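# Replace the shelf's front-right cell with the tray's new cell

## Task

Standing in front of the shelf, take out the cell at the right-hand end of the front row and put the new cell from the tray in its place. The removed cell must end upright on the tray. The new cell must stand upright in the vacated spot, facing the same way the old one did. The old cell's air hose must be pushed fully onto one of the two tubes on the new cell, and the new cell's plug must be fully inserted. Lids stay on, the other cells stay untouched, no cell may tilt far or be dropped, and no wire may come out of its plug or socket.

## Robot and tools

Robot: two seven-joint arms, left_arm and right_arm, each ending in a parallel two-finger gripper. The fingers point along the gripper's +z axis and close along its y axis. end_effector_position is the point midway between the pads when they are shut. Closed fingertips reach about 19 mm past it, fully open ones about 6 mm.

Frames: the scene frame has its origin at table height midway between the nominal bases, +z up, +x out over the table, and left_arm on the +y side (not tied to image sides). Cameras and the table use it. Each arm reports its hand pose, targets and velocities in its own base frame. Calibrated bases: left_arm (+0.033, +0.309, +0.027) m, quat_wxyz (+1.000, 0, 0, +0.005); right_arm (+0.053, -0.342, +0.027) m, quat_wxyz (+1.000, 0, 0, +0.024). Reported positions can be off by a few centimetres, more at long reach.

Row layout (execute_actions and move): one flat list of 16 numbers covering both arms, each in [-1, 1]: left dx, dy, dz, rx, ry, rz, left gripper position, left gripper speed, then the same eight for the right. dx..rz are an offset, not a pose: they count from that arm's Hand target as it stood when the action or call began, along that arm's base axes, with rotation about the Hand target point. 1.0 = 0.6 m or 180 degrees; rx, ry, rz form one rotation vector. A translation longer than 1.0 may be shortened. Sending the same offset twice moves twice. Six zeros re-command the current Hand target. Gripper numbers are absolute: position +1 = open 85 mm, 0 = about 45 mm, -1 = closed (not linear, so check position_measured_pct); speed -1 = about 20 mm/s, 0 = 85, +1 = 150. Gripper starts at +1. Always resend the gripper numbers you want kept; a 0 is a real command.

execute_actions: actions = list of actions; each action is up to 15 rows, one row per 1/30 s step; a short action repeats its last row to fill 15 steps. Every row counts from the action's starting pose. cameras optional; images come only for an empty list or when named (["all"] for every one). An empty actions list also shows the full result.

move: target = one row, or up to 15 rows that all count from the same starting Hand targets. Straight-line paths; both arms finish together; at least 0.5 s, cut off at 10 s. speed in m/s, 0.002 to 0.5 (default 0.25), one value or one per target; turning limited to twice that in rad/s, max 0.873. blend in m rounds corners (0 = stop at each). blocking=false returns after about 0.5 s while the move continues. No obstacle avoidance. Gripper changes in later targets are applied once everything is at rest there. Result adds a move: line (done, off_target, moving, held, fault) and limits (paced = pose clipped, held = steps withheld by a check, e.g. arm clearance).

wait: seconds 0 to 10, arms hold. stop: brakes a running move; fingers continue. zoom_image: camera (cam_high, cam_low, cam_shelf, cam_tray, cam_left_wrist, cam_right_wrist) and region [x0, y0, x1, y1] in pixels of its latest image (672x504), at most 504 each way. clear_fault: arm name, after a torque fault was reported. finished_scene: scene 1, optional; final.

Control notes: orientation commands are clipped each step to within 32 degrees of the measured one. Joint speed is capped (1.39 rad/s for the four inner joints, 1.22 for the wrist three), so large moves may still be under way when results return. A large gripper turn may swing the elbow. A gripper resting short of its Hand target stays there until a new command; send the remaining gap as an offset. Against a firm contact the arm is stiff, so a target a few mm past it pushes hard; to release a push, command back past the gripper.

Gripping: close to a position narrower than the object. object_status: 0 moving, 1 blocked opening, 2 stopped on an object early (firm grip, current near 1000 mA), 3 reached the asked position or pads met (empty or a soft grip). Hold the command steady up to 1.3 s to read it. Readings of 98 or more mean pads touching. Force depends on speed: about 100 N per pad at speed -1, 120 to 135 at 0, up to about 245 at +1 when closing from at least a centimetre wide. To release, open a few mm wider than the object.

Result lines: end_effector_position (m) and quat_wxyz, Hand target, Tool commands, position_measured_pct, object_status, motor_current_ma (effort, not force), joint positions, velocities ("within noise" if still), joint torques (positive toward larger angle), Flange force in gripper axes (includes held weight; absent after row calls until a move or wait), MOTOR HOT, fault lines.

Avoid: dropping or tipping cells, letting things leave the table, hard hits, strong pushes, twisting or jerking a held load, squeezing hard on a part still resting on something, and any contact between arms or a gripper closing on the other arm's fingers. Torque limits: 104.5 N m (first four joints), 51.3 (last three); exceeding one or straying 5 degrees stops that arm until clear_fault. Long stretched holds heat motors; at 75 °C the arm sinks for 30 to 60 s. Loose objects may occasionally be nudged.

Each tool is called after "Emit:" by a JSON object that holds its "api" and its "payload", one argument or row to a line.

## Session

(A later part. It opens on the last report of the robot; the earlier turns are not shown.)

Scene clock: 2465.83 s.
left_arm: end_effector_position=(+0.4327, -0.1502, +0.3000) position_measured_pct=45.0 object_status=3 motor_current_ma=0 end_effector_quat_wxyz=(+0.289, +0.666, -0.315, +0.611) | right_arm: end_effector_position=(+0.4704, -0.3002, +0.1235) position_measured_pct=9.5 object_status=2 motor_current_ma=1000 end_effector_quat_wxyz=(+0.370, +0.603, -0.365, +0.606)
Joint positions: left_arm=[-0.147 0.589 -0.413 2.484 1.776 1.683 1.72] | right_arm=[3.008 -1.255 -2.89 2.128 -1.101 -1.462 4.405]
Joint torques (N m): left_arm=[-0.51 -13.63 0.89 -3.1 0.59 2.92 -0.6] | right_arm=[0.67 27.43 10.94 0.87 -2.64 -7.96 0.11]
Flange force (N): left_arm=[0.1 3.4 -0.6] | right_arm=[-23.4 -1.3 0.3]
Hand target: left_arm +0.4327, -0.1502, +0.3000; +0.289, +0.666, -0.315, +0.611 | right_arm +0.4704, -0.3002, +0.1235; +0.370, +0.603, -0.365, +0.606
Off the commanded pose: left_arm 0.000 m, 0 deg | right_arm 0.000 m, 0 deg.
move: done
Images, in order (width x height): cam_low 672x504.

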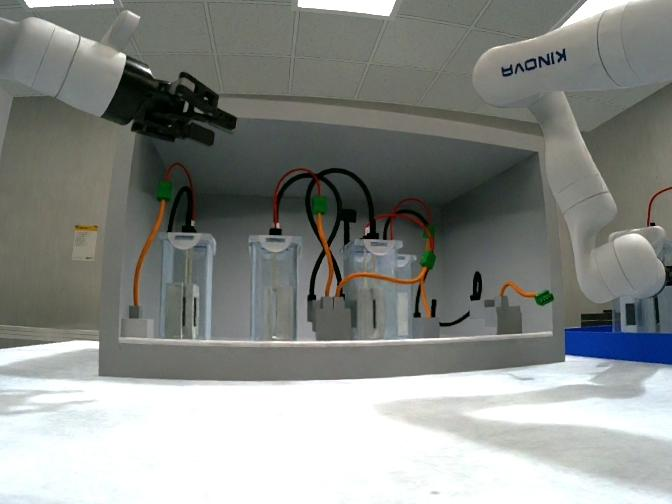

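Emit:
{"api": "move", "payload": {
  "target": [0,0,0,0,0,0,0.1,-0.8,0,0,-0.004,0,0,0,0.79,-1],
  "speed": 0.015
}}

Emit:
{"api": "move", "payload": {
  "target": [0,0,0,0,0,0,0.1,-0.8,0,0,-0.004,0,0,0,0.79,-1],
  "speed": 0.015
}}

Emit:
{"api": "move", "payload": {
  "target": [0,0,0,0,0,0,0.1,-0.8,0,0,-0.004,0,0,0,0.79,-1],
  "speed": 0.015
}}

Emit:
{"api": "move", "payload": {
  "target": [0,0,0,0,0,0,0.1,-0.8,0,0,-0.004,0,0,0,0.79,-1],
  "speed": 0.015,
  "cameras": ["cam_low","cam_tray"]
}}

Scene clock: 2477.90 s.
left_arm: end_effector_position=(+0.4327, -0.1502, +0.3000) position_measured_pct=45.0 object_status=3 motor_current_ma=0 end_effector_quat_wxyz=(+0.289, +0.666, -0.315, +0.611) | right_arm: end_effector_position=(+0.4704, -0.3002, +0.1211) position_measured_pct=9.5 object_status=2 motor_current_ma=1000 end_effector_quat_wxyz=(+0.370, +0.603, -0.365, +0.606)
Joint positions: left_arm=[-0.147 0.589 -0.413 2.484 1.776 1.683 1.72] | right_arm=[3.009 -1.262 -2.891 2.124 -1.103 -1.464 4.403]
Joint torques (N m): left_arm=[-0.66 -13.68 0.95 -3.2 0.54 2.97 -0.56] | right_arm=[0.63 27.41 11 0.94 -2.67 -7.93 0.15]
Flange force (N): left_arm=[-0.1 3.9 -0.2] | right_arm=[-23.4 -1.2 0.3]
Hand target: left_arm +0.4327, -0.1502, +0.3000; +0.289, +0.666, -0.315, +0.611 | right_arm +0.4704, -0.3002, +0.1211; +0.370, +0.603, -0.365, +0.606
Off the commanded pose: left_arm 0.000 m, 0 deg | right_arm 0.000 m, 0 deg.
move: done

Scene clock: 2478.60 s.
left_arm: end_effector_position=(+0.4327, -0.1502, +0.3000) position_measured_pct=45.0 object_status=3 motor_current_ma=0 end_effector_quat_wxyz=(+0.289, +0.666, -0.315, +0.611) | right_arm: end_effector_position=(+0.4704, -0.3003, +0.1188) position_measured_pct=9.5 object_status=2 motor_current_ma=1000 end_effector_quat_wxyz=(+0.370, +0.603, -0.365, +0.606)
Joint positions: left_arm=[-0.147 0.589 -0.413 2.484 1.776 1.683 1.72] | right_arm=[3.009 -1.268 -2.892 2.121 -1.104 -1.465 4.4]
Joint torques (N m): left_arm=[-0.55 -13.69 0.94 -3.15 0.55 2.97 -0.59] | right_arm=[-0.25 15.04 1.29 1.29 0.38 -0.88 0.47]
Flange force (N): left_arm=[0.0 3.6 -0.4] | right_arm=[7.5 1.2 0.3]
Hand target: left_arm +0.4327, -0.1502, +0.3000; +0.289, +0.666, -0.315, +0.611 | right_arm +0.4704, -0.3002, +0.1187; +0.370, +0.603, -0.365, +0.606
Off the commanded pose: left_arm 0.000 m, 0 deg | right_arm 0.000 m, 0 deg.
move: done

Scene clock: 2479.30 s.
left_arm: end_effector_position=(+0.4327, -0.1502, +0.3000) position_measured_pct=45.0 object_status=3 motor_current_ma=0 end_effector_quat_wxyz=(+0.289, +0.666, -0.315, +0.611) | right_arm: end_effector_position=(+0.4704, -0.3003, +0.1164) position_measured_pct=9.5 object_status=2 motor_current_ma=1000 end_effector_quat_wxyz=(+0.370, +0.603, -0.365, +0.606)
Joint positions: left_arm=[-0.147 0.589 -0.413 2.484 1.776 1.683 1.72] | right_arm=[3.01 -1.274 -2.893 2.117 -1.105 -1.467 4.398]
Joint torques (N m): left_arm=[-0.62 -13.78 0.9 -3.15 0.6 2.94 -0.59] | right_arm=[-2.43 0.13 -11.65 2.95 3.97 7.94 0.7]
Flange force (N): left_arm=[-0.4 3.6 -0.4] | right_arm=[43.0 2.6 5.9]
Hand target: left_arm +0.4327, -0.1502, +0.3000; +0.289, +0.666, -0.315, +0.611 | right_arm +0.4704, -0.3002, +0.1163; +0.370, +0.603, -0.365, +0.606
Off the commanded pose: left_arm 0.000 m, 0 deg | right_arm 0.000 m, 0 deg.
move: done

Scene clock: 2480.00 s.
left_arm: end_effector_position=(+0.4327, -0.1502, +0.3000) position_measured_pct=45.0 object_status=3 motor_current_ma=0 end_effector_quat_wxyz=(+0.289, +0.666, -0.315, +0.611) | right_arm: end_effector_position=(+0.4704, -0.3001, +0.1136) position_measured_pct=9.5 object_status=2 motor_current_ma=1000 end_effector_quat_wxyz=(+0.370, +0.603, -0.365, +0.606)
Joint positions: left_arm=[-0.147 0.589 -0.413 2.484 1.776 1.683 1.72] | right_arm=[3.01 -1.281 -2.895 2.114 -1.106 -1.468 4.396]
Joint velocities: left_arm=[within noise] | right_arm=[0 -0.007 -0.007 -0.001 0.001 0.001 0]
Joint torques (N m): left_arm=[-0.65 -13.68 0.94 -3.2 0.64 2.91 -0.58] | right_arm=[-2.25 -7.06 -15.95 6.7 3.99 11.49 1.86]
Flange force (N): left_arm=[-0.1 3.8 -0.6] | right_arm=[55.2 -1.5 12.5]
Hand target: left_arm +0.4327, -0.1502, +0.3000; +0.289, +0.666, -0.315, +0.611 | right_arm +0.4704, -0.3002, +0.1139; +0.370, +0.603, -0.365, +0.606
Off the commanded pose: left_arm 0.000 m, 0 deg | right_arm 0.000 m, 0 deg.
move: done
Images, in order (width x height): cam_low 672x504, cam_tray 672x504.

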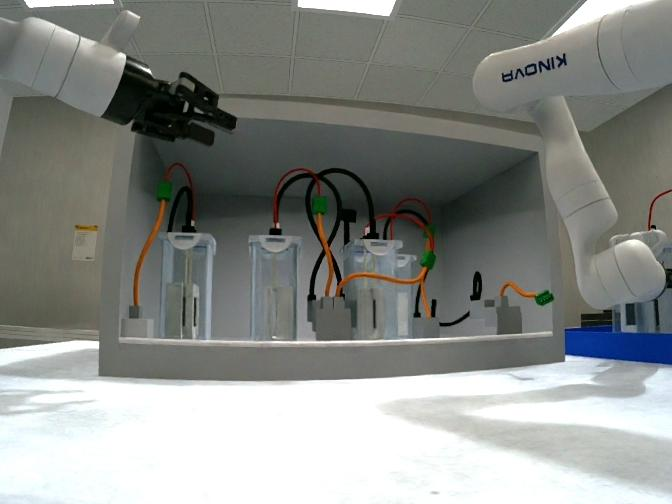

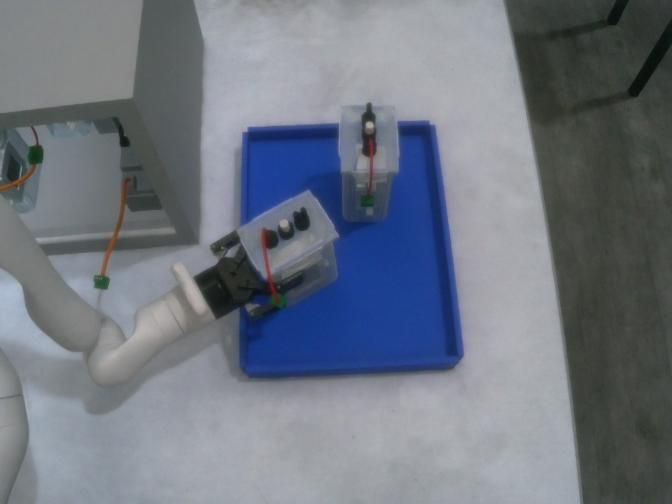

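Emit:
{"api": "move", "payload": {
  "target": [0,0,0,0,0,0,0.1,-0.8,0,0,0.004,0,0,0,0.79,-1],
  "speed": 0.015
}}

Scene clock: 2486.27 s.
left_arm: end_effector_position=(+0.4327, -0.1502, +0.3000) position_measured_pct=45.0 object_status=3 motor_current_ma=0 end_effector_quat_wxyz=(+0.289, +0.666, -0.315, +0.611) | right_arm: end_effector_position=(+0.4704, -0.3002, +0.1161) position_measured_pct=9.5 object_status=2 motor_current_ma=1000 end_effector_quat_wxyz=(+0.370, +0.603, -0.365, +0.606)
Joint positions: left_arm=[-0.147 0.589 -0.413 2.484 1.776 1.683 1.72] | right_arm=[3.01 -1.275 -2.894 2.117 -1.105 -1.467 4.398]
Joint torques (N m): left_arm=[-0.66 -13.73 0.87 -3.15 0.63 2.89 -0.52] | right_arm=[0.56 13.97 1.64 4.37 -0.53 -0.47 1.33]
Flange force (N): left_arm=[-0.6 3.8 -0.5] | right_arm=[5.2 -3.6 4.2]
Hand target: left_arm +0.4327, -0.1502, +0.3000; +0.289, +0.666, -0.315, +0.611 | right_arm +0.4704, -0.3002, +0.1163; +0.370, +0.603, -0.365, +0.606
Off the commanded pose: left_arm 0.000 m, 0 deg | right_arm 0.000 m, 0 deg.
move: done

Emit:
{"api": "move", "payload": {
  "target": [0,0,0,0,0,0,0.1,-0.8,0,0,0,0,0,0,0.95,-1],
  "cameras": ["cam_tray","cam_left_wrist"]
}}

Emit:
{"api": "move", "payload": {
  "target": [0,0,0,0,0,0,0.1,-0.8,-0.0765,0.149,0.0,0,0,0,0.95,-1],
  "cameras": ["cam_tray","cam_left_wrist"],
  "speed": 0.05
}}

Scene clock: 2495.07 s.
left_arm: end_effector_position=(+0.4327, -0.1502, +0.3000) position_measured_pct=45.0 object_status=3 motor_current_ma=0 end_effector_quat_wxyz=(+0.289, +0.666, -0.315, +0.611) | right_arm: end_effector_position=(+0.4704, -0.3002, +0.1163) position_measured_pct=2.2 object_status=0 motor_current_ma=0 end_effector_quat_wxyz=(+0.370, +0.603, -0.365, +0.606)
Joint positions: left_arm=[-0.147 0.589 -0.413 2.484 1.776 1.683 1.72] | right_arm=[3.01 -1.274 -2.893 2.117 -1.105 -1.467 4.398]
Joint torques (N m): left_arm=[-0.64 -13.69 0.92 -3.17 0.59 2.97 -0.52] | right_arm=[0.59 19.51 4.21 1.97 -0.93 -2.54 0.05]
Flange force (N): left_arm=[-0.3 3.8 -0.4] | right_arm=[-4.5 -1.3 1.0]
Hand target: left_arm +0.4327, -0.1502, +0.3000; +0.289, +0.666, -0.315, +0.611 | right_arm +0.4704, -0.3002, +0.1163; +0.370, +0.603, -0.365, +0.606
Off the commanded pose: left_arm 0.000 m, 0 deg | right_arm 0.000 m, 0 deg.
move: done
Images, in order (width x height): cam_tray 672x504, cam_left_wrist 672x504.

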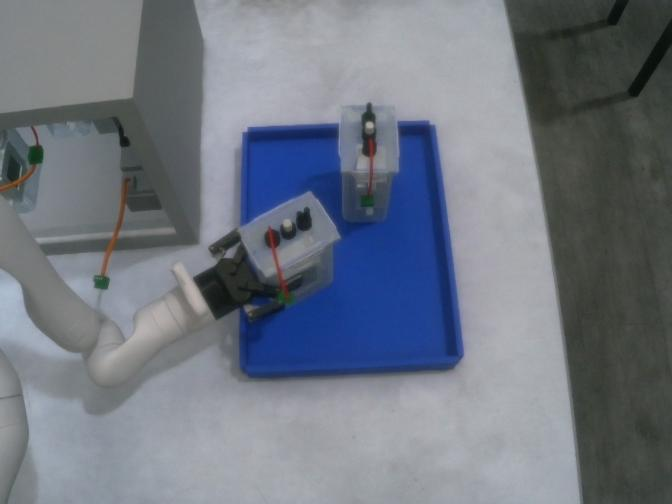

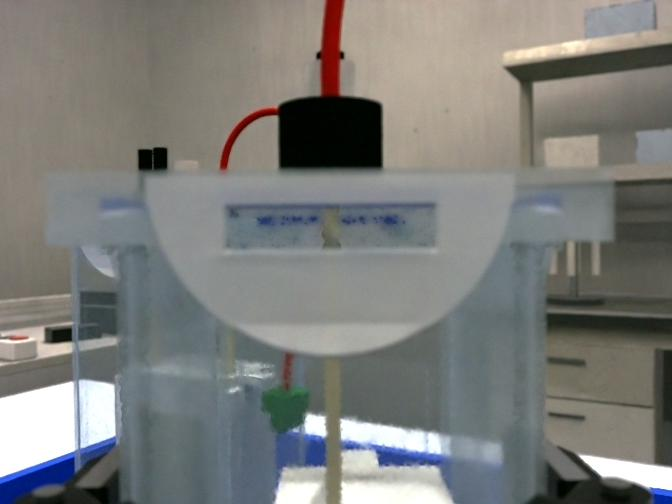

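Scene clock: 2497.37 s.
left_arm: end_effector_position=(+0.4327, -0.1502, +0.3000) position_measured_pct=45.0 object_status=3 motor_current_ma=0 end_effector_quat_wxyz=(+0.289, +0.666, -0.315, +0.611) | right_arm: end_effector_position=(+0.4245, -0.2108, +0.1163) position_measured_pct=2.2 object_status=3 motor_current_ma=0 end_effector_quat_wxyz=(+0.370, +0.603, -0.365, +0.606)
Joint positions: left_arm=[-0.147 0.589 -0.413 2.484 1.776 1.683 1.72] | right_arm=[2.821 -1.284 -3.038 2.233 -1.363 -1.555 4.331]
Joint torques (N m): left_arm=[-0.62 -13.7 0.87 -3.07 0.57 2.91 -0.6] | right_arm=[0.55 17.96 3.11 3.8 -1.11 -2.45 0.07]
Flange force (N): left_arm=[-0.1 3.4 -0.2] | right_arm=[-4.8 -1.0 0.7]
Hand target: left_arm +0.4327, -0.1502, +0.3000; +0.289, +0.666, -0.315, +0.611 | right_arm +0.4245, -0.2108, +0.1163; +0.370, +0.603, -0.365, +0.606
Off the commanded pose: left_arm 0.000 m, 0 deg | right_arm 0.000 m, 0 deg.
move: done
Images, in order (width x height): cam_tray 672x504, cam_left_wrist 672x504.

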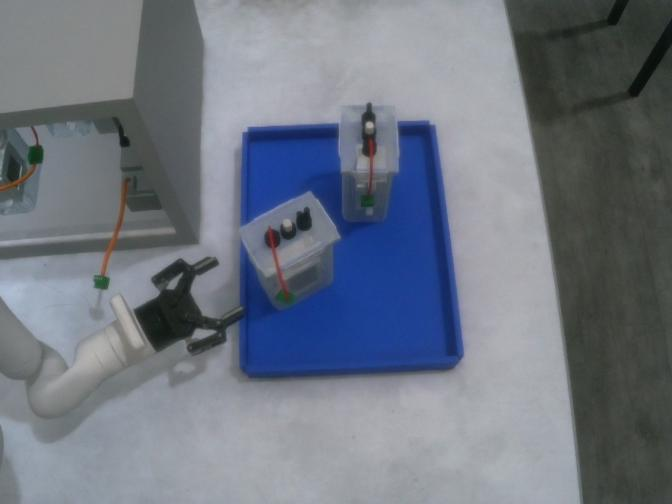

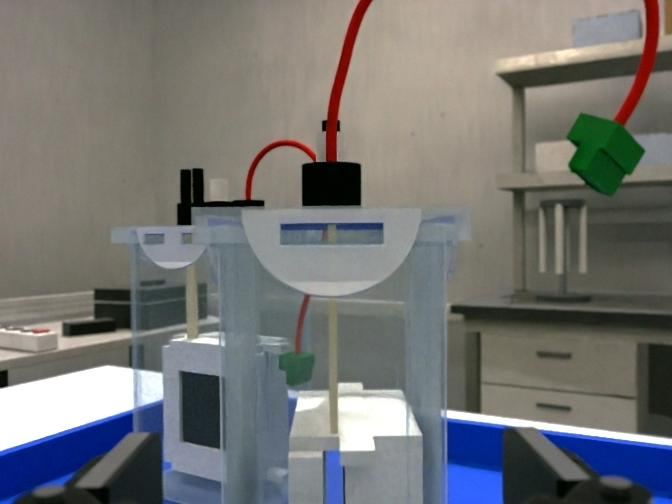

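Emit:
{"api": "move", "payload": {
  "target": [
    [0,0,0,0,0,0,0.1,-0.8,-0.159,0.061,0.312,0,0,0.1667,0.95,-1],
    [0,0,0,0,0,0,0.1,-0.8,-0.16,-0.306,0.312,0,0,0.333,0.95,-1],
    [0,0,0,0,0,0,0.1,-0.8,0.138,-0.364,0.312,0.11,0.171,0.3225,0.95,-1]
  ],
  "cameras": ["cam_tray","cam_left_wrist"],
  "speed": 0.15,
  "blend": 0.03
}}

Scene clock: 2538.03 s.
left_arm: end_effector_position=(+0.4327, -0.1502, +0.3000) position_measured_pct=45.0 object_status=3 motor_current_ma=0 end_effector_quat_wxyz=(+0.289, +0.666, -0.315, +0.611) | right_arm: end_effector_position=(+0.4481, -0.3670, +0.2987) position_measured_pct=2.2 object_status=3 motor_current_ma=0 end_effector_quat_wxyz=(+0.083, +0.722, -0.041, +0.686)
Joint positions: left_arm=[-0.147 0.589 -0.413 2.484 1.776 1.683 1.72] | right_arm=[3.743 -2.104 -0.879 2.188 -0.75 -2.1 2.217]
Joint torques (N m): left_arm=[-0.56 -13.63 0.83 -3.08 0.6 2.95 -0.59] | right_arm=[41.78 -17.84 4.38 3.16 -1.41 2.51 0.06]
Flange force (N): left_arm=[0.2 3.4 -0.4] | right_arm=[69.4 -51.5 43.3]
Flange force when the fault began (N): right_arm=[140.2 -74.0 88.8]
Hand target: left_arm +0.4327, -0.1502, +0.3000; +0.289, +0.666, -0.315, +0.611 | right_arm +0.4481, -0.3670, +0.2987; +0.083, +0.722, -0.041, +0.686 (not the last commanded pose)
Tool commands: left_gripper/position=+0.1 left_gripper/speed=-0.8 right_gripper/position=+0.952941 right_gripper/speed=-1.0
Off the commanded pose: left_arm 0.000 m, 0 deg | right_arm 0.086 m, 33 deg.
TORQUE FAULT: joint 1 (waist) of the right arm strayed more than 5 degrees from its planned motion, and that arm stopped. A torque fault puts only its own arm into a fault stop. That arm's remaining commands of this call were not run. That arm may still press on what stopped it. That arm is still stopped at the end of this call. While its stop runs, that arm, its gripper or tool too, takes no new command.
CLEAR FAULT: the right arm stays stopped (ARMSTATE_IN_FAULT) until you call clear_fault(arm="right_arm").
TORQUE WARNING: the torque sensor of joint 1 (waist) of the right arm reached its warning level (56.7 N m).
move: fault (right_arm); path passed 2 of 3 targets; limits=paced
Images, in order (width x height): cam_tray 672x504, cam_left_wrist 672x504.

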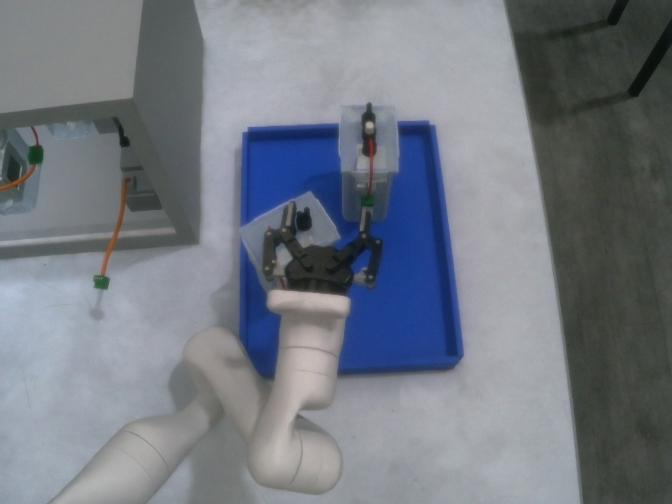

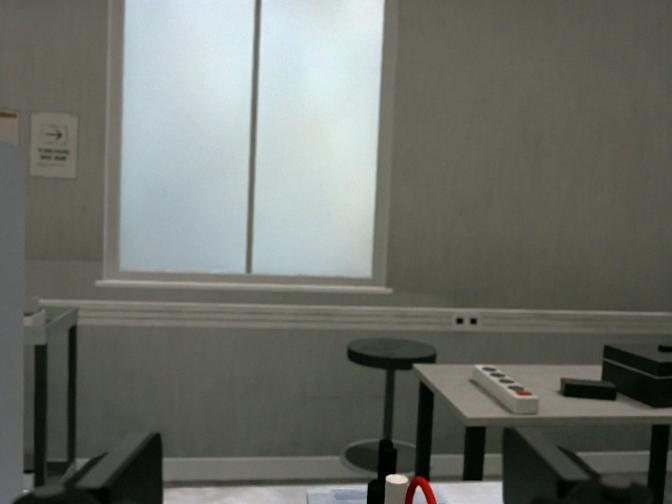

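Emit:
{"api": "execute_actions", "payload": {
  "actions": [],
  "cameras": ["cam_high","cam_low","cam_tray"]
}}

Scene clock: 2544.23 s.
left_arm: end_effector_position=(+0.4327, -0.1502, +0.3000) position_measured_pct=45.0 object_status=3 motor_current_ma=0 end_effector_quat_wxyz=(+0.289, +0.666, -0.315, +0.611) | right_arm: end_effector_position=(+0.4481, -0.3670, +0.2987) position_measured_pct=2.2 object_status=3 motor_current_ma=0 end_effector_quat_wxyz=(+0.083, +0.722, -0.041, +0.686)
Joint positions: left_arm=[-0.147 0.589 -0.413 2.484 1.776 1.683 1.72] | right_arm=[3.743 -2.104 -0.879 2.188 -0.75 -2.1 2.217]
Joint velocities: within noise
Joint torques (N m): left_arm=[-0.58 -13.66 0.88 -3.14 0.58 2.92 -0.59] | right_arm=[41.74 -17.79 4.36 3.18 -1.44 2.51 0.06]
Flange force (N): left_arm=[0.0 3.6 -0.4] | right_arm=[69.4 -51.4 43.4]
Hand target: left_arm +0.4327, -0.1502, +0.3000; +0.289, +0.666, -0.315, +0.611 | right_arm +0.4481, -0.3670, +0.2987; +0.083, +0.722, -0.041, +0.686 (not the last commanded pose)
Tool commands: left_gripper/position=+0.1 left_gripper/speed=-0.8 right_gripper/position=+0.952941 right_gripper/speed=-1.0
Off the commanded pose: left_arm 0.000 m, 0 deg | right_arm 0.086 m, 33 deg.
TORQUE FAULT, CONTINUED: the right arm was still stopped when this call began, by the torque fault of joint 1 (waist) that an earlier result reported. That arm is still stopped at the end of this call. While its stop runs, that arm, its gripper or tool too, takes no new command.
CLEAR FAULT: the right arm stays stopped (ARMSTATE_IN_FAULT) until you call clear_fault(arm="right_arm").
Images, in order (width x height): cam_high 672x504, cam_low 672x504, cam_tray 672x504.

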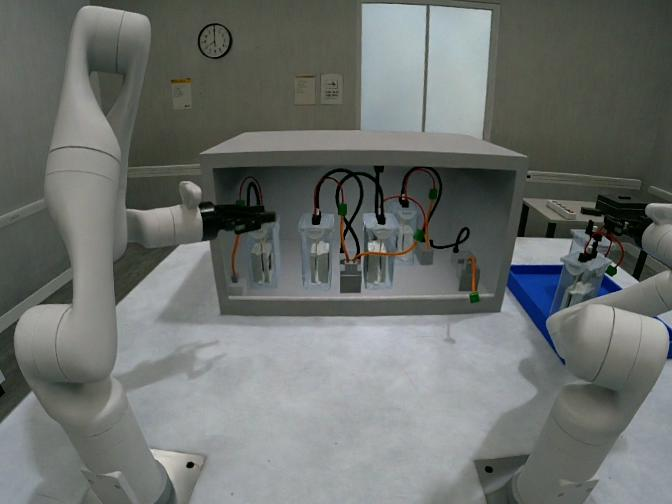

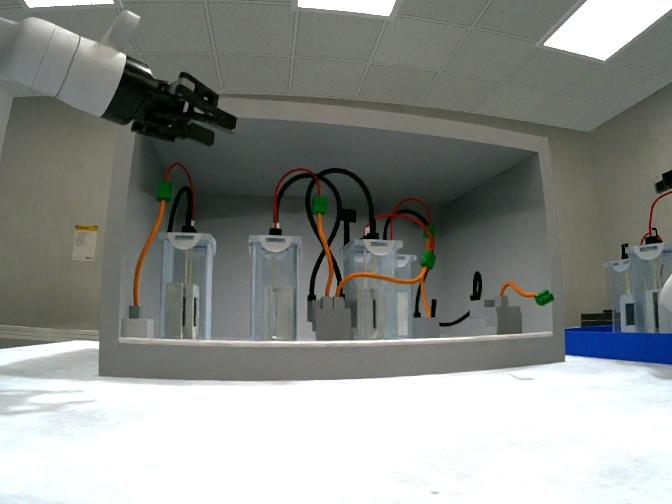

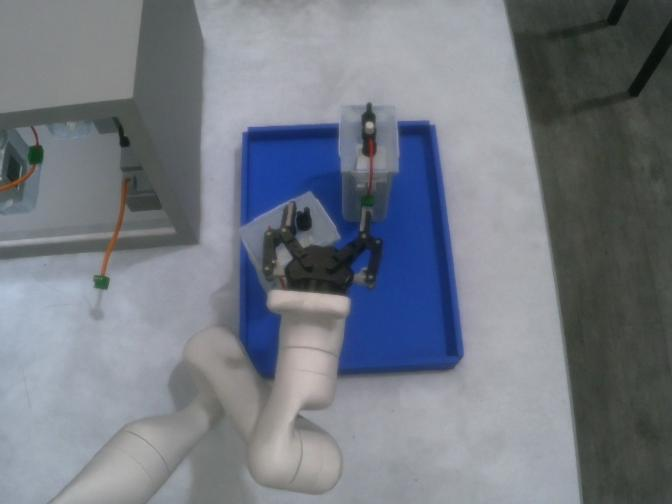

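Emit:
{"api": "clear_fault", "payload": {
  "arm": "right_arm"
}}

Emit:
{"api": "move", "payload": {
  "target": [0,0,0,0,0,0,0.1,-0.8,-0.06,0.05,0.06,0,0,0,0.95,-1],
  "cameras": ["cam_tray","cam_high"],
  "speed": 0.1
}}

Scene clock: 2554.53 s.
left_arm: end_effector_position=(+0.4327, -0.1502, +0.3000) position_measured_pct=45.0 object_status=3 motor_current_ma=0 end_effector_quat_wxyz=(+0.289, +0.666, -0.315, +0.611) | right_arm: end_effector_position=(+0.4481, -0.3670, +0.2987) position_measured_pct=2.2 object_status=3 motor_current_ma=0 end_effector_quat_wxyz=(+0.083, +0.722, -0.041, +0.686)
Joint positions: left_arm=[-0.147 0.589 -0.413 2.484 1.776 1.683 1.72] | right_arm=[3.743 -2.104 -0.879 2.188 -0.75 -2.1 2.217]
Joint torques (N m): left_arm=[-0.55 -13.71 0.89 -3.07 0.61 2.95 -0.57] | right_arm=[41.74 -17.8 4.39 3.19 -1.43 2.53 0.06]
Flange force (N): left_arm=[-0.2 3.3 -0.5] | right_arm=[69.4 -51.4 43.3]
Hand target: left_arm +0.4327, -0.1502, +0.3000; +0.289, +0.666, -0.315, +0.611 | right_arm +0.4481, -0.3670, +0.2987; +0.083, +0.722, -0.041, +0.686 (not the last commanded pose)
Tool commands: left_gripper/position=+0.1 left_gripper/speed=-0.8 right_gripper/position=+0.952941 right_gripper/speed=-1.0
Off the commanded pose: left_arm 0.000 m, 0 deg | right_arm 0.086 m, 33 deg.
TORQUE FAULT, CONTINUED: the right arm's stop, for the torque fault of joint 1 (waist) that an earlier result reported, is over. The call counts as one of the actions that you can send in this scene. That arm's target is now where it stood when the stop ended, not its last command. That arm's gripper keeps its grip as last carried out, and that arm accepts commands again: back off and push less far.
CLEAR FAULT: your call cleared the right arm's torque fault.

Scene clock: 2555.23 s.
left_arm: end_effector_position=(+0.4327, -0.1502, +0.3000) position_measured_pct=45.0 object_status=3 motor_current_ma=0 end_effector_quat_wxyz=(+0.289, +0.666, -0.315, +0.611) | right_arm: end_effector_position=(+0.4647, -0.3112, +0.3192) position_measured_pct=2.2 object_status=3 motor_current_ma=0 end_effector_quat_wxyz=(+0.054, +0.718, -0.007, +0.694)
Joint positions: left_arm=[-0.147 0.589 -0.413 2.484 1.776 1.683 1.72] | right_arm=[3.735 -2.11 -0.768 2.247 -0.839 -2.1 2.061]
Joint torques (N m): left_arm=[-0.62 -13.66 0.8 -3.04 0.61 2.94 -0.64] | right_arm=[41.82 -19.84 2.86 2.55 -1.07 2.73 0.03]
Flange force (N): left_arm=[0.3 3.2 -0.1] | right_arm=[86.3 -48.8 40.7]
Flange force when the fault began (N): right_arm=[150.8 -85.1 57.6]
Hand target: left_arm +0.4327, -0.1502, +0.3000; +0.289, +0.666, -0.315, +0.611 | right_arm +0.4647, -0.3112, +0.3192; +0.054, +0.718, -0.007, +0.694 (not the last commanded pose)
Tool commands: left_gripper/position=+0.1 left_gripper/speed=-0.8 right_gripper/position=+0.952941 right_gripper/speed=-1.0
Off the commanded pose: left_arm 0.000 m, 0 deg | right_arm 0.061 m, 5 deg.
TORQUE FAULT: joint 1 (waist) of the right arm strayed more than 5 degrees from its planned motion, and that arm stopped. A torque fault puts only its own arm into a fault stop. That arm's remaining commands of this call were not run. That arm may still press on what stopped it. That arm is still stopped at the end of this call. While its stop runs, that arm, its gripper or tool too, takes no new command.
CLEAR FAULT: the right arm stays stopped (ARMSTATE_IN_FAULT) until you call clear_fault(arm="right_arm").
TORQUE WARNING: the torque sensor of joint 1 (waist) of the right arm reached its warning level (56.7 N m).
move: fault (right_arm)
Images, in order (width x height): cam_high 672x504, cam_tray 672x504.

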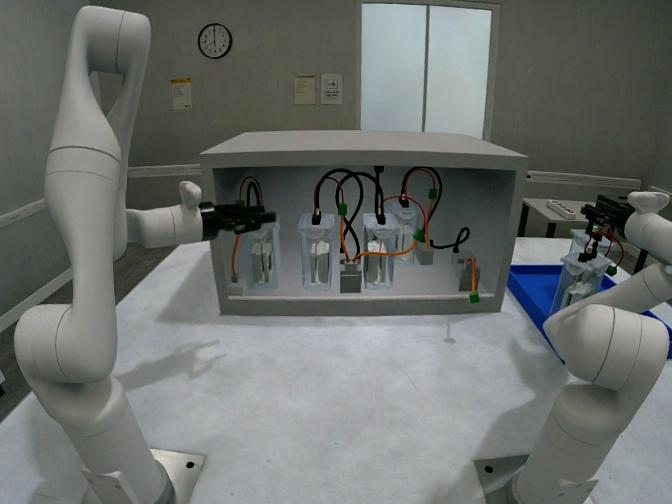

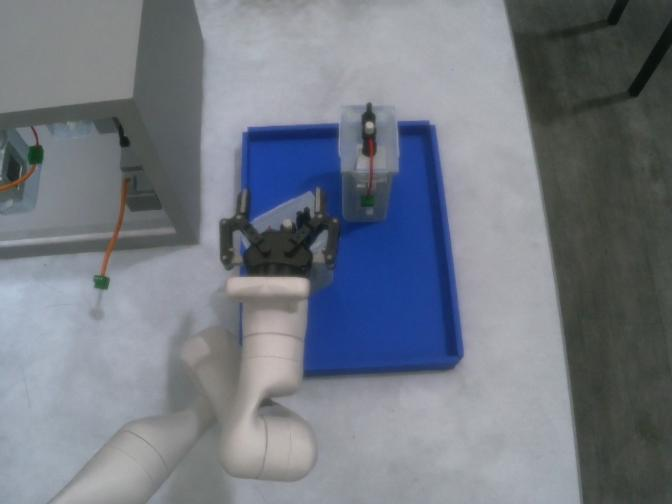

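Emit:
{"api": "zoom_image", "payload": {
  "camera": "cam_high",
  "region": [472, 150, 672, 400]
}}

Emit:
{"api": "zoom_image", "payload": {
  "camera": "cam_tray",
  "region": [100, 180, 380, 504]
}}

Scaled by 2.016 from the camera's 672x504 image, which has a finer 960x720 frame.

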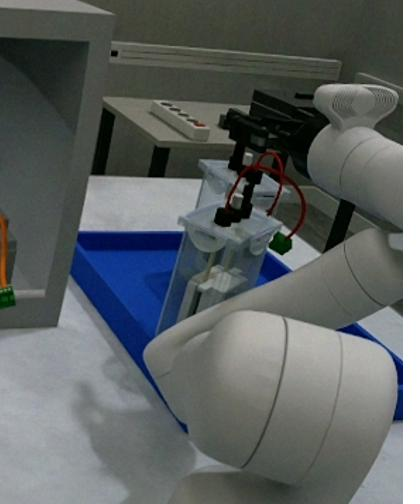

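Scaled by 1.556 from the camera's 672x504 image, which has a finer 960x720 frame.

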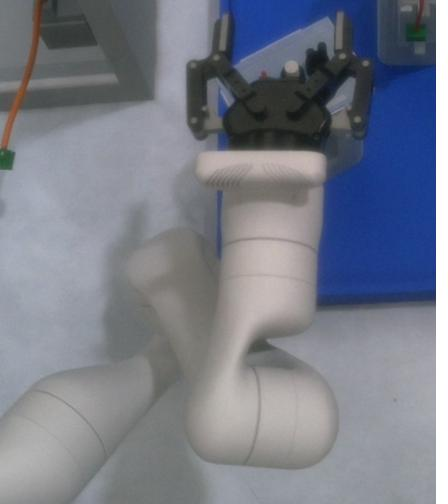

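Emit:
{"api": "clear_fault", "payload": {
  "arm": "right_arm"
}}

Emit:
{"api": "move", "payload": {
  "target": [0,0,0,0,0,0,0.1,-0.8,-0.06,0.06,0.02,0,0,-0.04,0.95,-1],
  "cameras": ["cam_tray"],
  "speed": 0.05
}}

Scene clock: 2582.93 s.
left_arm: end_effector_position=(+0.4327, -0.1502, +0.3000) position_measured_pct=45.0 object_status=3 motor_current_ma=0 end_effector_quat_wxyz=(+0.289, +0.666, -0.315, +0.611) | right_arm: end_effector_position=(+0.4647, -0.3112, +0.3192) position_measured_pct=2.2 object_status=3 motor_current_ma=0 end_effector_quat_wxyz=(+0.054, +0.718, -0.007, +0.694)
Joint positions: left_arm=[-0.147 0.589 -0.413 2.484 1.776 1.683 1.72] | right_arm=[3.735 -2.11 -0.768 2.247 -0.839 -2.1 2.061]
Joint torques (N m): left_arm=[-0.65 -13.7 0.91 -3.05 0.57 2.95 -0.66] | right_arm=[41.86 -19.78 2.88 2.57 -1.01 2.75 0.05]
Flange force (N): left_arm=[0.3 3.2 0.0] | right_arm=[86.0 -48.8 40.6]
Hand target: left_arm +0.4327, -0.1502, +0.3000; +0.289, +0.666, -0.315, +0.611 | right_arm +0.4647, -0.3112, +0.3192; +0.054, +0.718, -0.007, +0.694 (not the last commanded pose)
Tool commands: left_gripper/position=+0.1 left_gripper/speed=-0.8 right_gripper/position=+0.952941 right_gripper/speed=-1.0
Off the commanded pose: left_arm 0.000 m, 0 deg | right_arm 0.061 m, 5 deg.
TORQUE FAULT, CONTINUED: the right arm's stop, for the torque fault of joint 1 (waist) that an earlier result reported, is over. The call counts as one of the actions that you can send in this scene. That arm's target is now where it stood when the stop ended, not its last command. That arm's gripper keeps its grip as last carried out, and that arm accepts commands again: back off and push less far.
CLEAR FAULT: your call cleared the right arm's torque fault.

Scene clock: 2584.13 s.
left_arm: end_effector_position=(+0.4327, -0.1502, +0.3000) position_measured_pct=45.0 object_status=3 motor_current_ma=0 end_effector_quat_wxyz=(+0.289, +0.666, -0.315, +0.611) | right_arm: end_effector_position=(+0.4663, -0.2443, +0.3361) position_measured_pct=2.2 object_status=3 motor_current_ma=0 end_effector_quat_wxyz=(+0.053, +0.711, +0.000, +0.701)
Joint positions: left_arm=[-0.147 0.589 -0.413 2.484 1.776 1.683 1.72] | right_arm=[3.725 -2.12 -0.615 2.413 -0.86 -2.1 1.838]
Joint torques (N m): left_arm=[-0.54 -13.77 0.84 -3.24 0.6 2.99 -0.6] | right_arm=[42.08 -20.31 0.83 1.22 -0.51 2.93 0.05]
Flange force (N): left_arm=[-0.3 3.7 -0.5] | right_arm=[110.8 -62.2 33.9]
Flange force when the fault began (N): right_arm=[200.6 -110.2 45.3]
Hand target: left_arm +0.4327, -0.1502, +0.3000; +0.289, +0.666, -0.315, +0.611 | right_arm +0.4663, -0.2443, +0.3361; +0.053, +0.711, +0.000, +0.701 (not the last commanded pose)
Tool commands: left_gripper/position=+0.1 left_gripper/speed=-0.8 right_gripper/position=+0.952941 right_gripper/speed=-1.0
Off the commanded pose: left_arm 0.000 m, 0 deg | right_arm 0.049 m, 8 deg.
TORQUE FAULT: joint 1 (waist) of the right arm strayed more than 5 degrees from its planned motion, and that arm stopped. A torque fault puts only its own arm into a fault stop. That arm's remaining commands of this call were not run. That arm may still press on what stopped it. That arm is still stopped at the end of this call. While its stop runs, that arm, its gripper or tool too, takes no new command.
CLEAR FAULT: the right arm stays stopped (ARMSTATE_IN_FAULT) until you call clear_fault(arm="right_arm").
TORQUE WARNING: the torque sensor of joint 1 (waist) of the right arm reached its warning level (56.7 N m).
move: fault (right_arm)
Images, in order (width x height): cam_tray 672x504.

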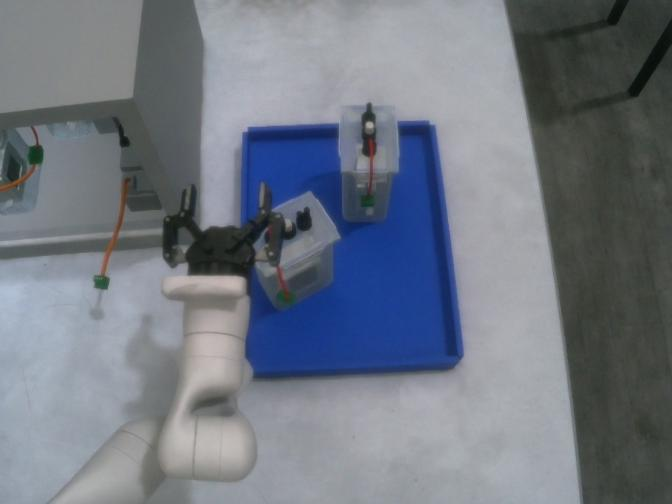

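Emit:
{"api": "clear_fault", "payload": {
  "arm": "right_arm"
}}

Emit:
{"api": "move", "payload": {
  "target": [0,0,0,0,0,0,0.1,-0.8,0.0,0.0,0.15,0,-0.15,0,0.95,-1],
  "cameras": ["cam_tray"],
  "speed": 0.05
}}

Scene clock: 2603.87 s.
left_arm: end_effector_position=(+0.4327, -0.1502, +0.3000) position_measured_pct=45.0 object_status=3 motor_current_ma=0 end_effector_quat_wxyz=(+0.289, +0.666, -0.315, +0.611) | right_arm: end_effector_position=(+0.4663, -0.2443, +0.3361) position_measured_pct=2.2 object_status=3 motor_current_ma=0 end_effector_quat_wxyz=(+0.053, +0.711, +0.000, +0.701)
Joint positions: left_arm=[-0.147 0.589 -0.413 2.484 1.776 1.683 1.72] | right_arm=[3.725 -2.12 -0.615 2.413 -0.86 -2.1 1.838]
Joint torques (N m): left_arm=[-0.59 -13.66 0.87 -3.11 0.59 2.91 -0.63] | right_arm=[42.04 -20.27 0.86 1.24 -0.5 2.93 0.07]
Flange force (N): left_arm=[0.2 3.4 -0.4] | right_arm=[110.7 -62.1 33.9]
Hand target: left_arm +0.4327, -0.1502, +0.3000; +0.289, +0.666, -0.315, +0.611 | right_arm +0.4663, -0.2443, +0.3361; +0.053, +0.711, +0.000, +0.701 (not the last commanded pose)
Tool commands: left_gripper/position=+0.1 left_gripper/speed=-0.8 right_gripper/position=+0.952941 right_gripper/speed=-1.0
Off the commanded pose: left_arm 0.000 m, 0 deg | right_arm 0.049 m, 8 deg.
TORQUE FAULT, CONTINUED: the right arm's stop, for the torque fault of joint 1 (waist) that an earlier result reported, is over. The call counts as one of the actions that you can send in this scene. That arm's target is now where it stood when the stop ended, not its last command. That arm's gripper keeps its grip as last carried out, and that arm accepts commands again: back off and push less far.
CLEAR FAULT: your call cleared the right arm's torque fault.

Scene clock: 2609.00 s.
left_arm: end_effector_position=(+0.4327, -0.1502, +0.3000) position_measured_pct=45.0 object_status=3 motor_current_ma=0 end_effector_quat_wxyz=(+0.289, +0.666, -0.315, +0.611) | right_arm: end_effector_position=(+0.4648, -0.2437, +0.4319) position_measured_pct=2.2 object_status=3 motor_current_ma=0 end_effector_quat_wxyz=(+0.053, +0.524, -0.011, +0.850)
Joint positions: left_arm=[-0.147 0.589 -0.413 2.484 1.776 1.683 1.72] | right_arm=[3.505 -2.231 -0.813 2.363 -0.945 -1.556 2.041]
Joint torques (N m): left_arm=[-0.66 -13.71 0.88 -3.16 0.53 2.96 -0.54] | right_arm=[-35.23 -66.22 -4.64 2.85 -1.1 2.46 0.05]
Flange force (N): left_arm=[-0.3 3.8 0.0] | right_arm=[312.1 112.1 65.3]
Hand target: left_arm +0.4327, -0.1502, +0.3000; +0.289, +0.666, -0.315, +0.611 | right_arm +0.4663, -0.2443, +0.4262; +0.052, +0.528, -0.013, +0.848
Off the commanded pose: left_arm 0.000 m, 0 deg | right_arm 0.006 m, 1 deg.
TORQUE WARNING: the torque sensor of joint 2 (shoulder) of the right arm reached its warning level (56.7 N m). A warning alone does not stop the arm.
move: off_target (right_arm)
Images, in order (width x height): cam_tray 672x504.

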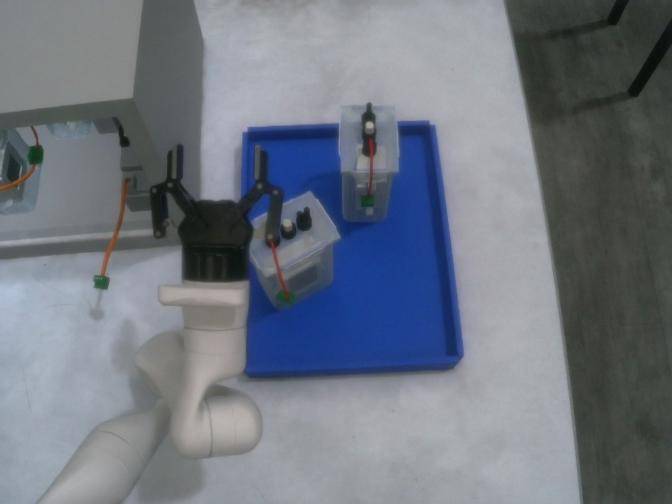

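Emit:
{"api": "move", "payload": {
  "target": [0,0,0,0,0,0,0.1,-0.8,0.3,0.0,0.25,0,0,0,0.95,-1],
  "cameras": ["cam_tray","cam_high"],
  "speed": 0.06
}}

Scene clock: 2621.93 s.
left_arm: end_effector_position=(+0.4327, -0.1502, +0.3000) position_measured_pct=45.0 object_status=3 motor_current_ma=0 end_effector_quat_wxyz=(+0.289, +0.666, -0.315, +0.611) | right_arm: end_effector_position=(+0.6463, -0.2443, +0.5761) position_measured_pct=2.2 object_status=3 motor_current_ma=0 end_effector_quat_wxyz=(+0.052, +0.528, -0.013, +0.848)
Joint positions: left_arm=[-0.147 0.589 -0.413 2.484 1.776 1.683 1.72] | right_arm=[3.35 -1.865 -0.563 1.818 -0.504 -1.24 2.182]
Joint torques (N m): left_arm=[-0.54 -13.65 0.87 -3.16 0.55 2.97 -0.57] | right_arm=[0.61 23.64 3.1 4 -1.37 2.28 0.02]
Flange force (N): left_arm=[0.0 3.7 -0.4] | right_arm=[-2.6 -0.5 2.5]
Hand target: left_arm +0.4327, -0.1502, +0.3000; +0.289, +0.666, -0.315, +0.611 | right_arm +0.6463, -0.2443, +0.5761; +0.052, +0.528, -0.013, +0.848
Off the commanded pose: left_arm 0.000 m, 0 deg | right_arm 0.000 m, 0 deg.
TORQUE WARNING: the torque sensor of joint 2 (shoulder) of the right arm reached its warning level (56.7 N m). A warning alone does not stop the arm.
move: done
Images, in order (width x height): cam_high 672x504, cam_tray 672x504.

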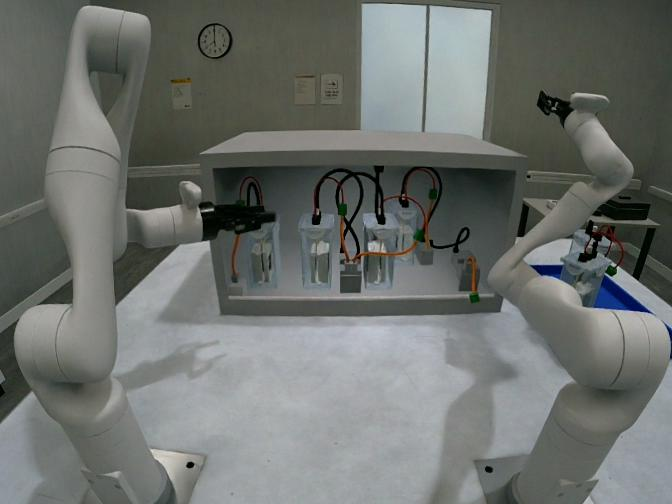

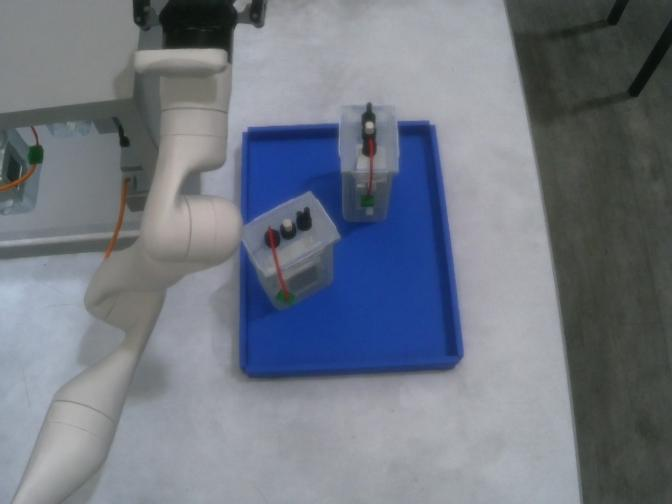

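Emit:
{"api": "move", "payload": {
  "target": [
    [0,0,0,0,0,0,0.1,-0.8,-0.518,0.351,0.645,0,0,0,0.95,-1],
    [0,0,0,0,0,0,0.1,-0.8,-0.553,-0.383,0.062,0,0,0,0.95,-1],
    [0,0,0,0,0,0,0.1,-0.8,-0.2157,-0.3154,-0.022,0,0,0,0.95,-1]
  ],
  "cameras": ["cam_tray","cam_high"],
  "speed": 0.2,
  "blend": 0.03
}}

Scene clock: 2680.57 s.
left_arm: end_effector_position=(+0.4327, -0.1502, +0.3000) position_measured_pct=45.0 object_status=3 motor_current_ma=0 end_effector_quat_wxyz=(+0.289, +0.666, -0.315, +0.611) | right_arm: end_effector_position=(+0.5168, -0.4336, +0.5630) position_measured_pct=2.2 object_status=3 motor_current_ma=0 end_effector_quat_wxyz=(+0.052, +0.528, -0.013, +0.848)
Joint positions: left_arm=[-0.147 0.589 -0.413 2.484 1.776 1.683 1.72] | right_arm=[3.653 -1.683 -0.979 1.667 -0.707 -1.656 2.443]
Joint torques (N m): left_arm=[-0.56 -13.72 0.96 -3.19 0.59 2.91 -0.56] | right_arm=[0.44 23.81 5.48 2.92 -1.96 1.84 0.05]
Flange force (N): left_arm=[-0.4 3.7 -0.7] | right_arm=[-1.9 1.7 2.5]
Hand target: left_arm +0.4327, -0.1502, +0.3000; +0.289, +0.666, -0.315, +0.611 | right_arm +0.5169, -0.4336, +0.5630; +0.052, +0.528, -0.013, +0.848
Off the commanded pose: left_arm 0.000 m, 0 deg | right_arm 0.000 m, 0 deg.
move: done
Images, in order (width x height): cam_high 672x504, cam_tray 672x504.

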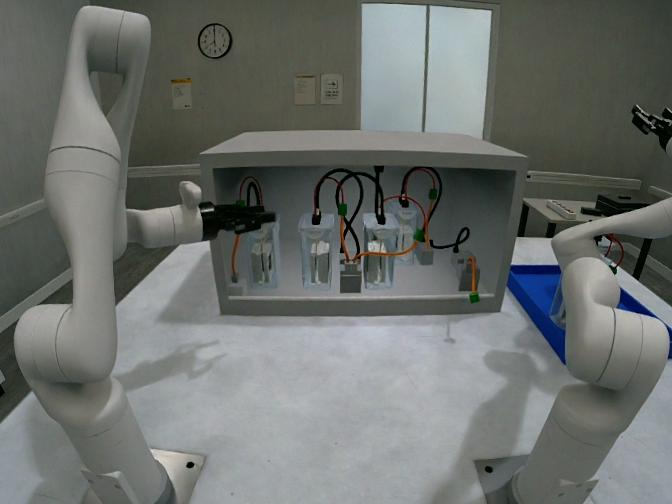

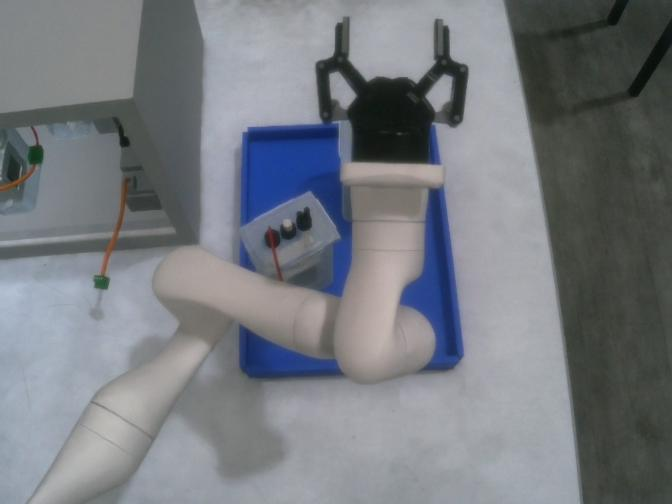

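Emit:
{"api": "move", "payload": {
  "target": [
    [0,0,0,0,0,0,0.1,-0.8,-0.48,0.67,0.56,0,0,0,0.95,-1],
    [0,0,0,0,0,0,0.1,-0.8,-0.45,-0.067,0.05,0,0,0,0.95,-1],
    [0,0,0,0,0,0,0.1,-0.8,-0.05,0,0,0,0,0,0.95,-1]
  ],
  "cameras": ["cam_tray","cam_high"],
  "speed": 0.25,
  "blend": 0.03
}}

Scene clock: 2702.20 s.
left_arm: end_effector_position=(+0.4327, -0.1502, +0.3000) position_measured_pct=45.0 object_status=3 motor_current_ma=0 end_effector_quat_wxyz=(+0.289, +0.666, -0.315, +0.611) | right_arm: end_effector_position=(+0.4869, -0.4336, +0.5628) position_measured_pct=2.2 object_status=3 motor_current_ma=0 end_effector_quat_wxyz=(+0.052, +0.528, -0.013, +0.848)
Joint positions: left_arm=[-0.147 0.589 -0.413 2.484 1.776 1.683 1.72] | right_arm=[3.843 -1.834 -0.7 1.723 -0.919 -1.524 2.189]
Joint torques (N m): left_arm=[-0.5 -13.73 0.9 -3.09 0.59 2.99 -0.63] | right_arm=[0.56 23.82 2.99 3.8 -1.46 2.25 0.05]
Flange force (N): left_arm=[0.0 3.2 -0.5] | right_arm=[-2.3 1.3 2.2]
Hand target: left_arm +0.4327, -0.1502, +0.3000; +0.289, +0.666, -0.315, +0.611 | right_arm +0.4869, -0.4336, +0.5629; +0.052, +0.528, -0.013, +0.848
Off the commanded pose: left_arm 0.000 m, 0 deg | right_arm 0.000 m, 0 deg.
move: done
Images, in order (width x height): cam_high 672x504, cam_tray 672x504.

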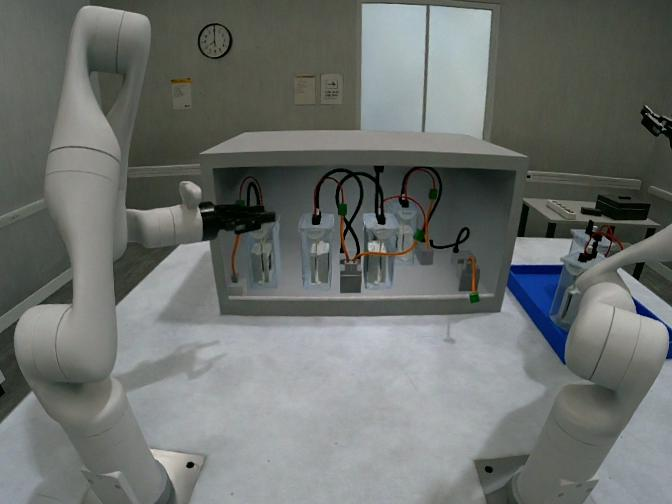

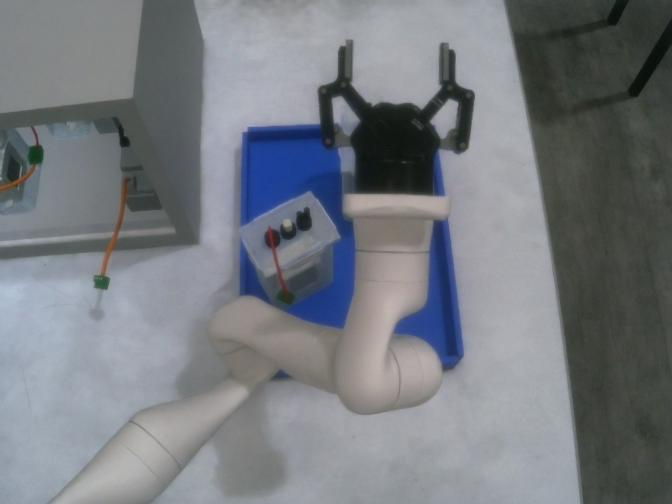

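Emit:
{"api": "move", "payload": {
  "target": [
    [0,0,0,0,0,0,0.1,-0.8,-0.40,-0.067,0.05,0,0,0,0.95,-1],
    [0,0,0,0,0,0,0.1,-0.8,-0.43,0.67,0.56,0,0,0,0.95,-1],
    [0,0,0,0,0,0,0.1,-0.8,0.05,0,0,0,0,0,0.95,-1]
  ],
  "cameras": ["cam_tray","cam_high"],
  "speed": 0.25,
  "blend": 0.03
}}

Scene clock: 2717.93 s.
left_arm: end_effector_position=(+0.4327, -0.1502, +0.3000) position_measured_pct=45.0 object_status=3 motor_current_ma=0 end_effector_quat_wxyz=(+0.289, +0.666, -0.315, +0.611) | right_arm: end_effector_position=(+0.5169, -0.4336, +0.5629) position_measured_pct=2.2 object_status=3 motor_current_ma=0 end_effector_quat_wxyz=(+0.052, +0.528, -0.013, +0.848)
Joint positions: left_arm=[-0.147 0.589 -0.413 2.484 1.776 1.683 1.72] | right_arm=[4.048 -1.947 -0.289 1.682 -1.064 -1.187 2.022]
Joint torques (N m): left_arm=[-0.61 -13.78 0.96 -3.18 0.64 2.95 -0.58] | right_arm=[0.65 24.42 -0.56 5.09 -1.02 2.46 0.09]
Flange force (N): left_arm=[-0.4 3.7 -0.7] | right_arm=[-2.5 1.3 2.2]
Hand target: left_arm +0.4327, -0.1502, +0.3000; +0.289, +0.666, -0.315, +0.611 | right_arm +0.5169, -0.4336, +0.5630; +0.052, +0.528, -0.013, +0.848
Off the commanded pose: left_arm 0.000 m, 0 deg | right_arm 0.000 m, 0 deg.
move: done
Images, in order (width x height): cam_high 672x504, cam_tray 672x504.

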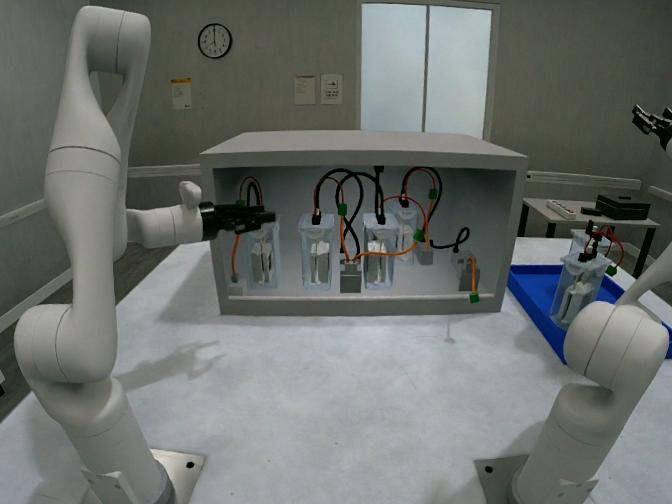

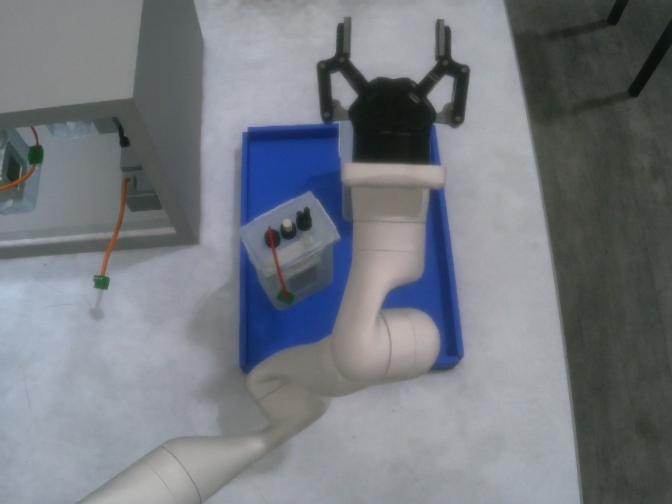

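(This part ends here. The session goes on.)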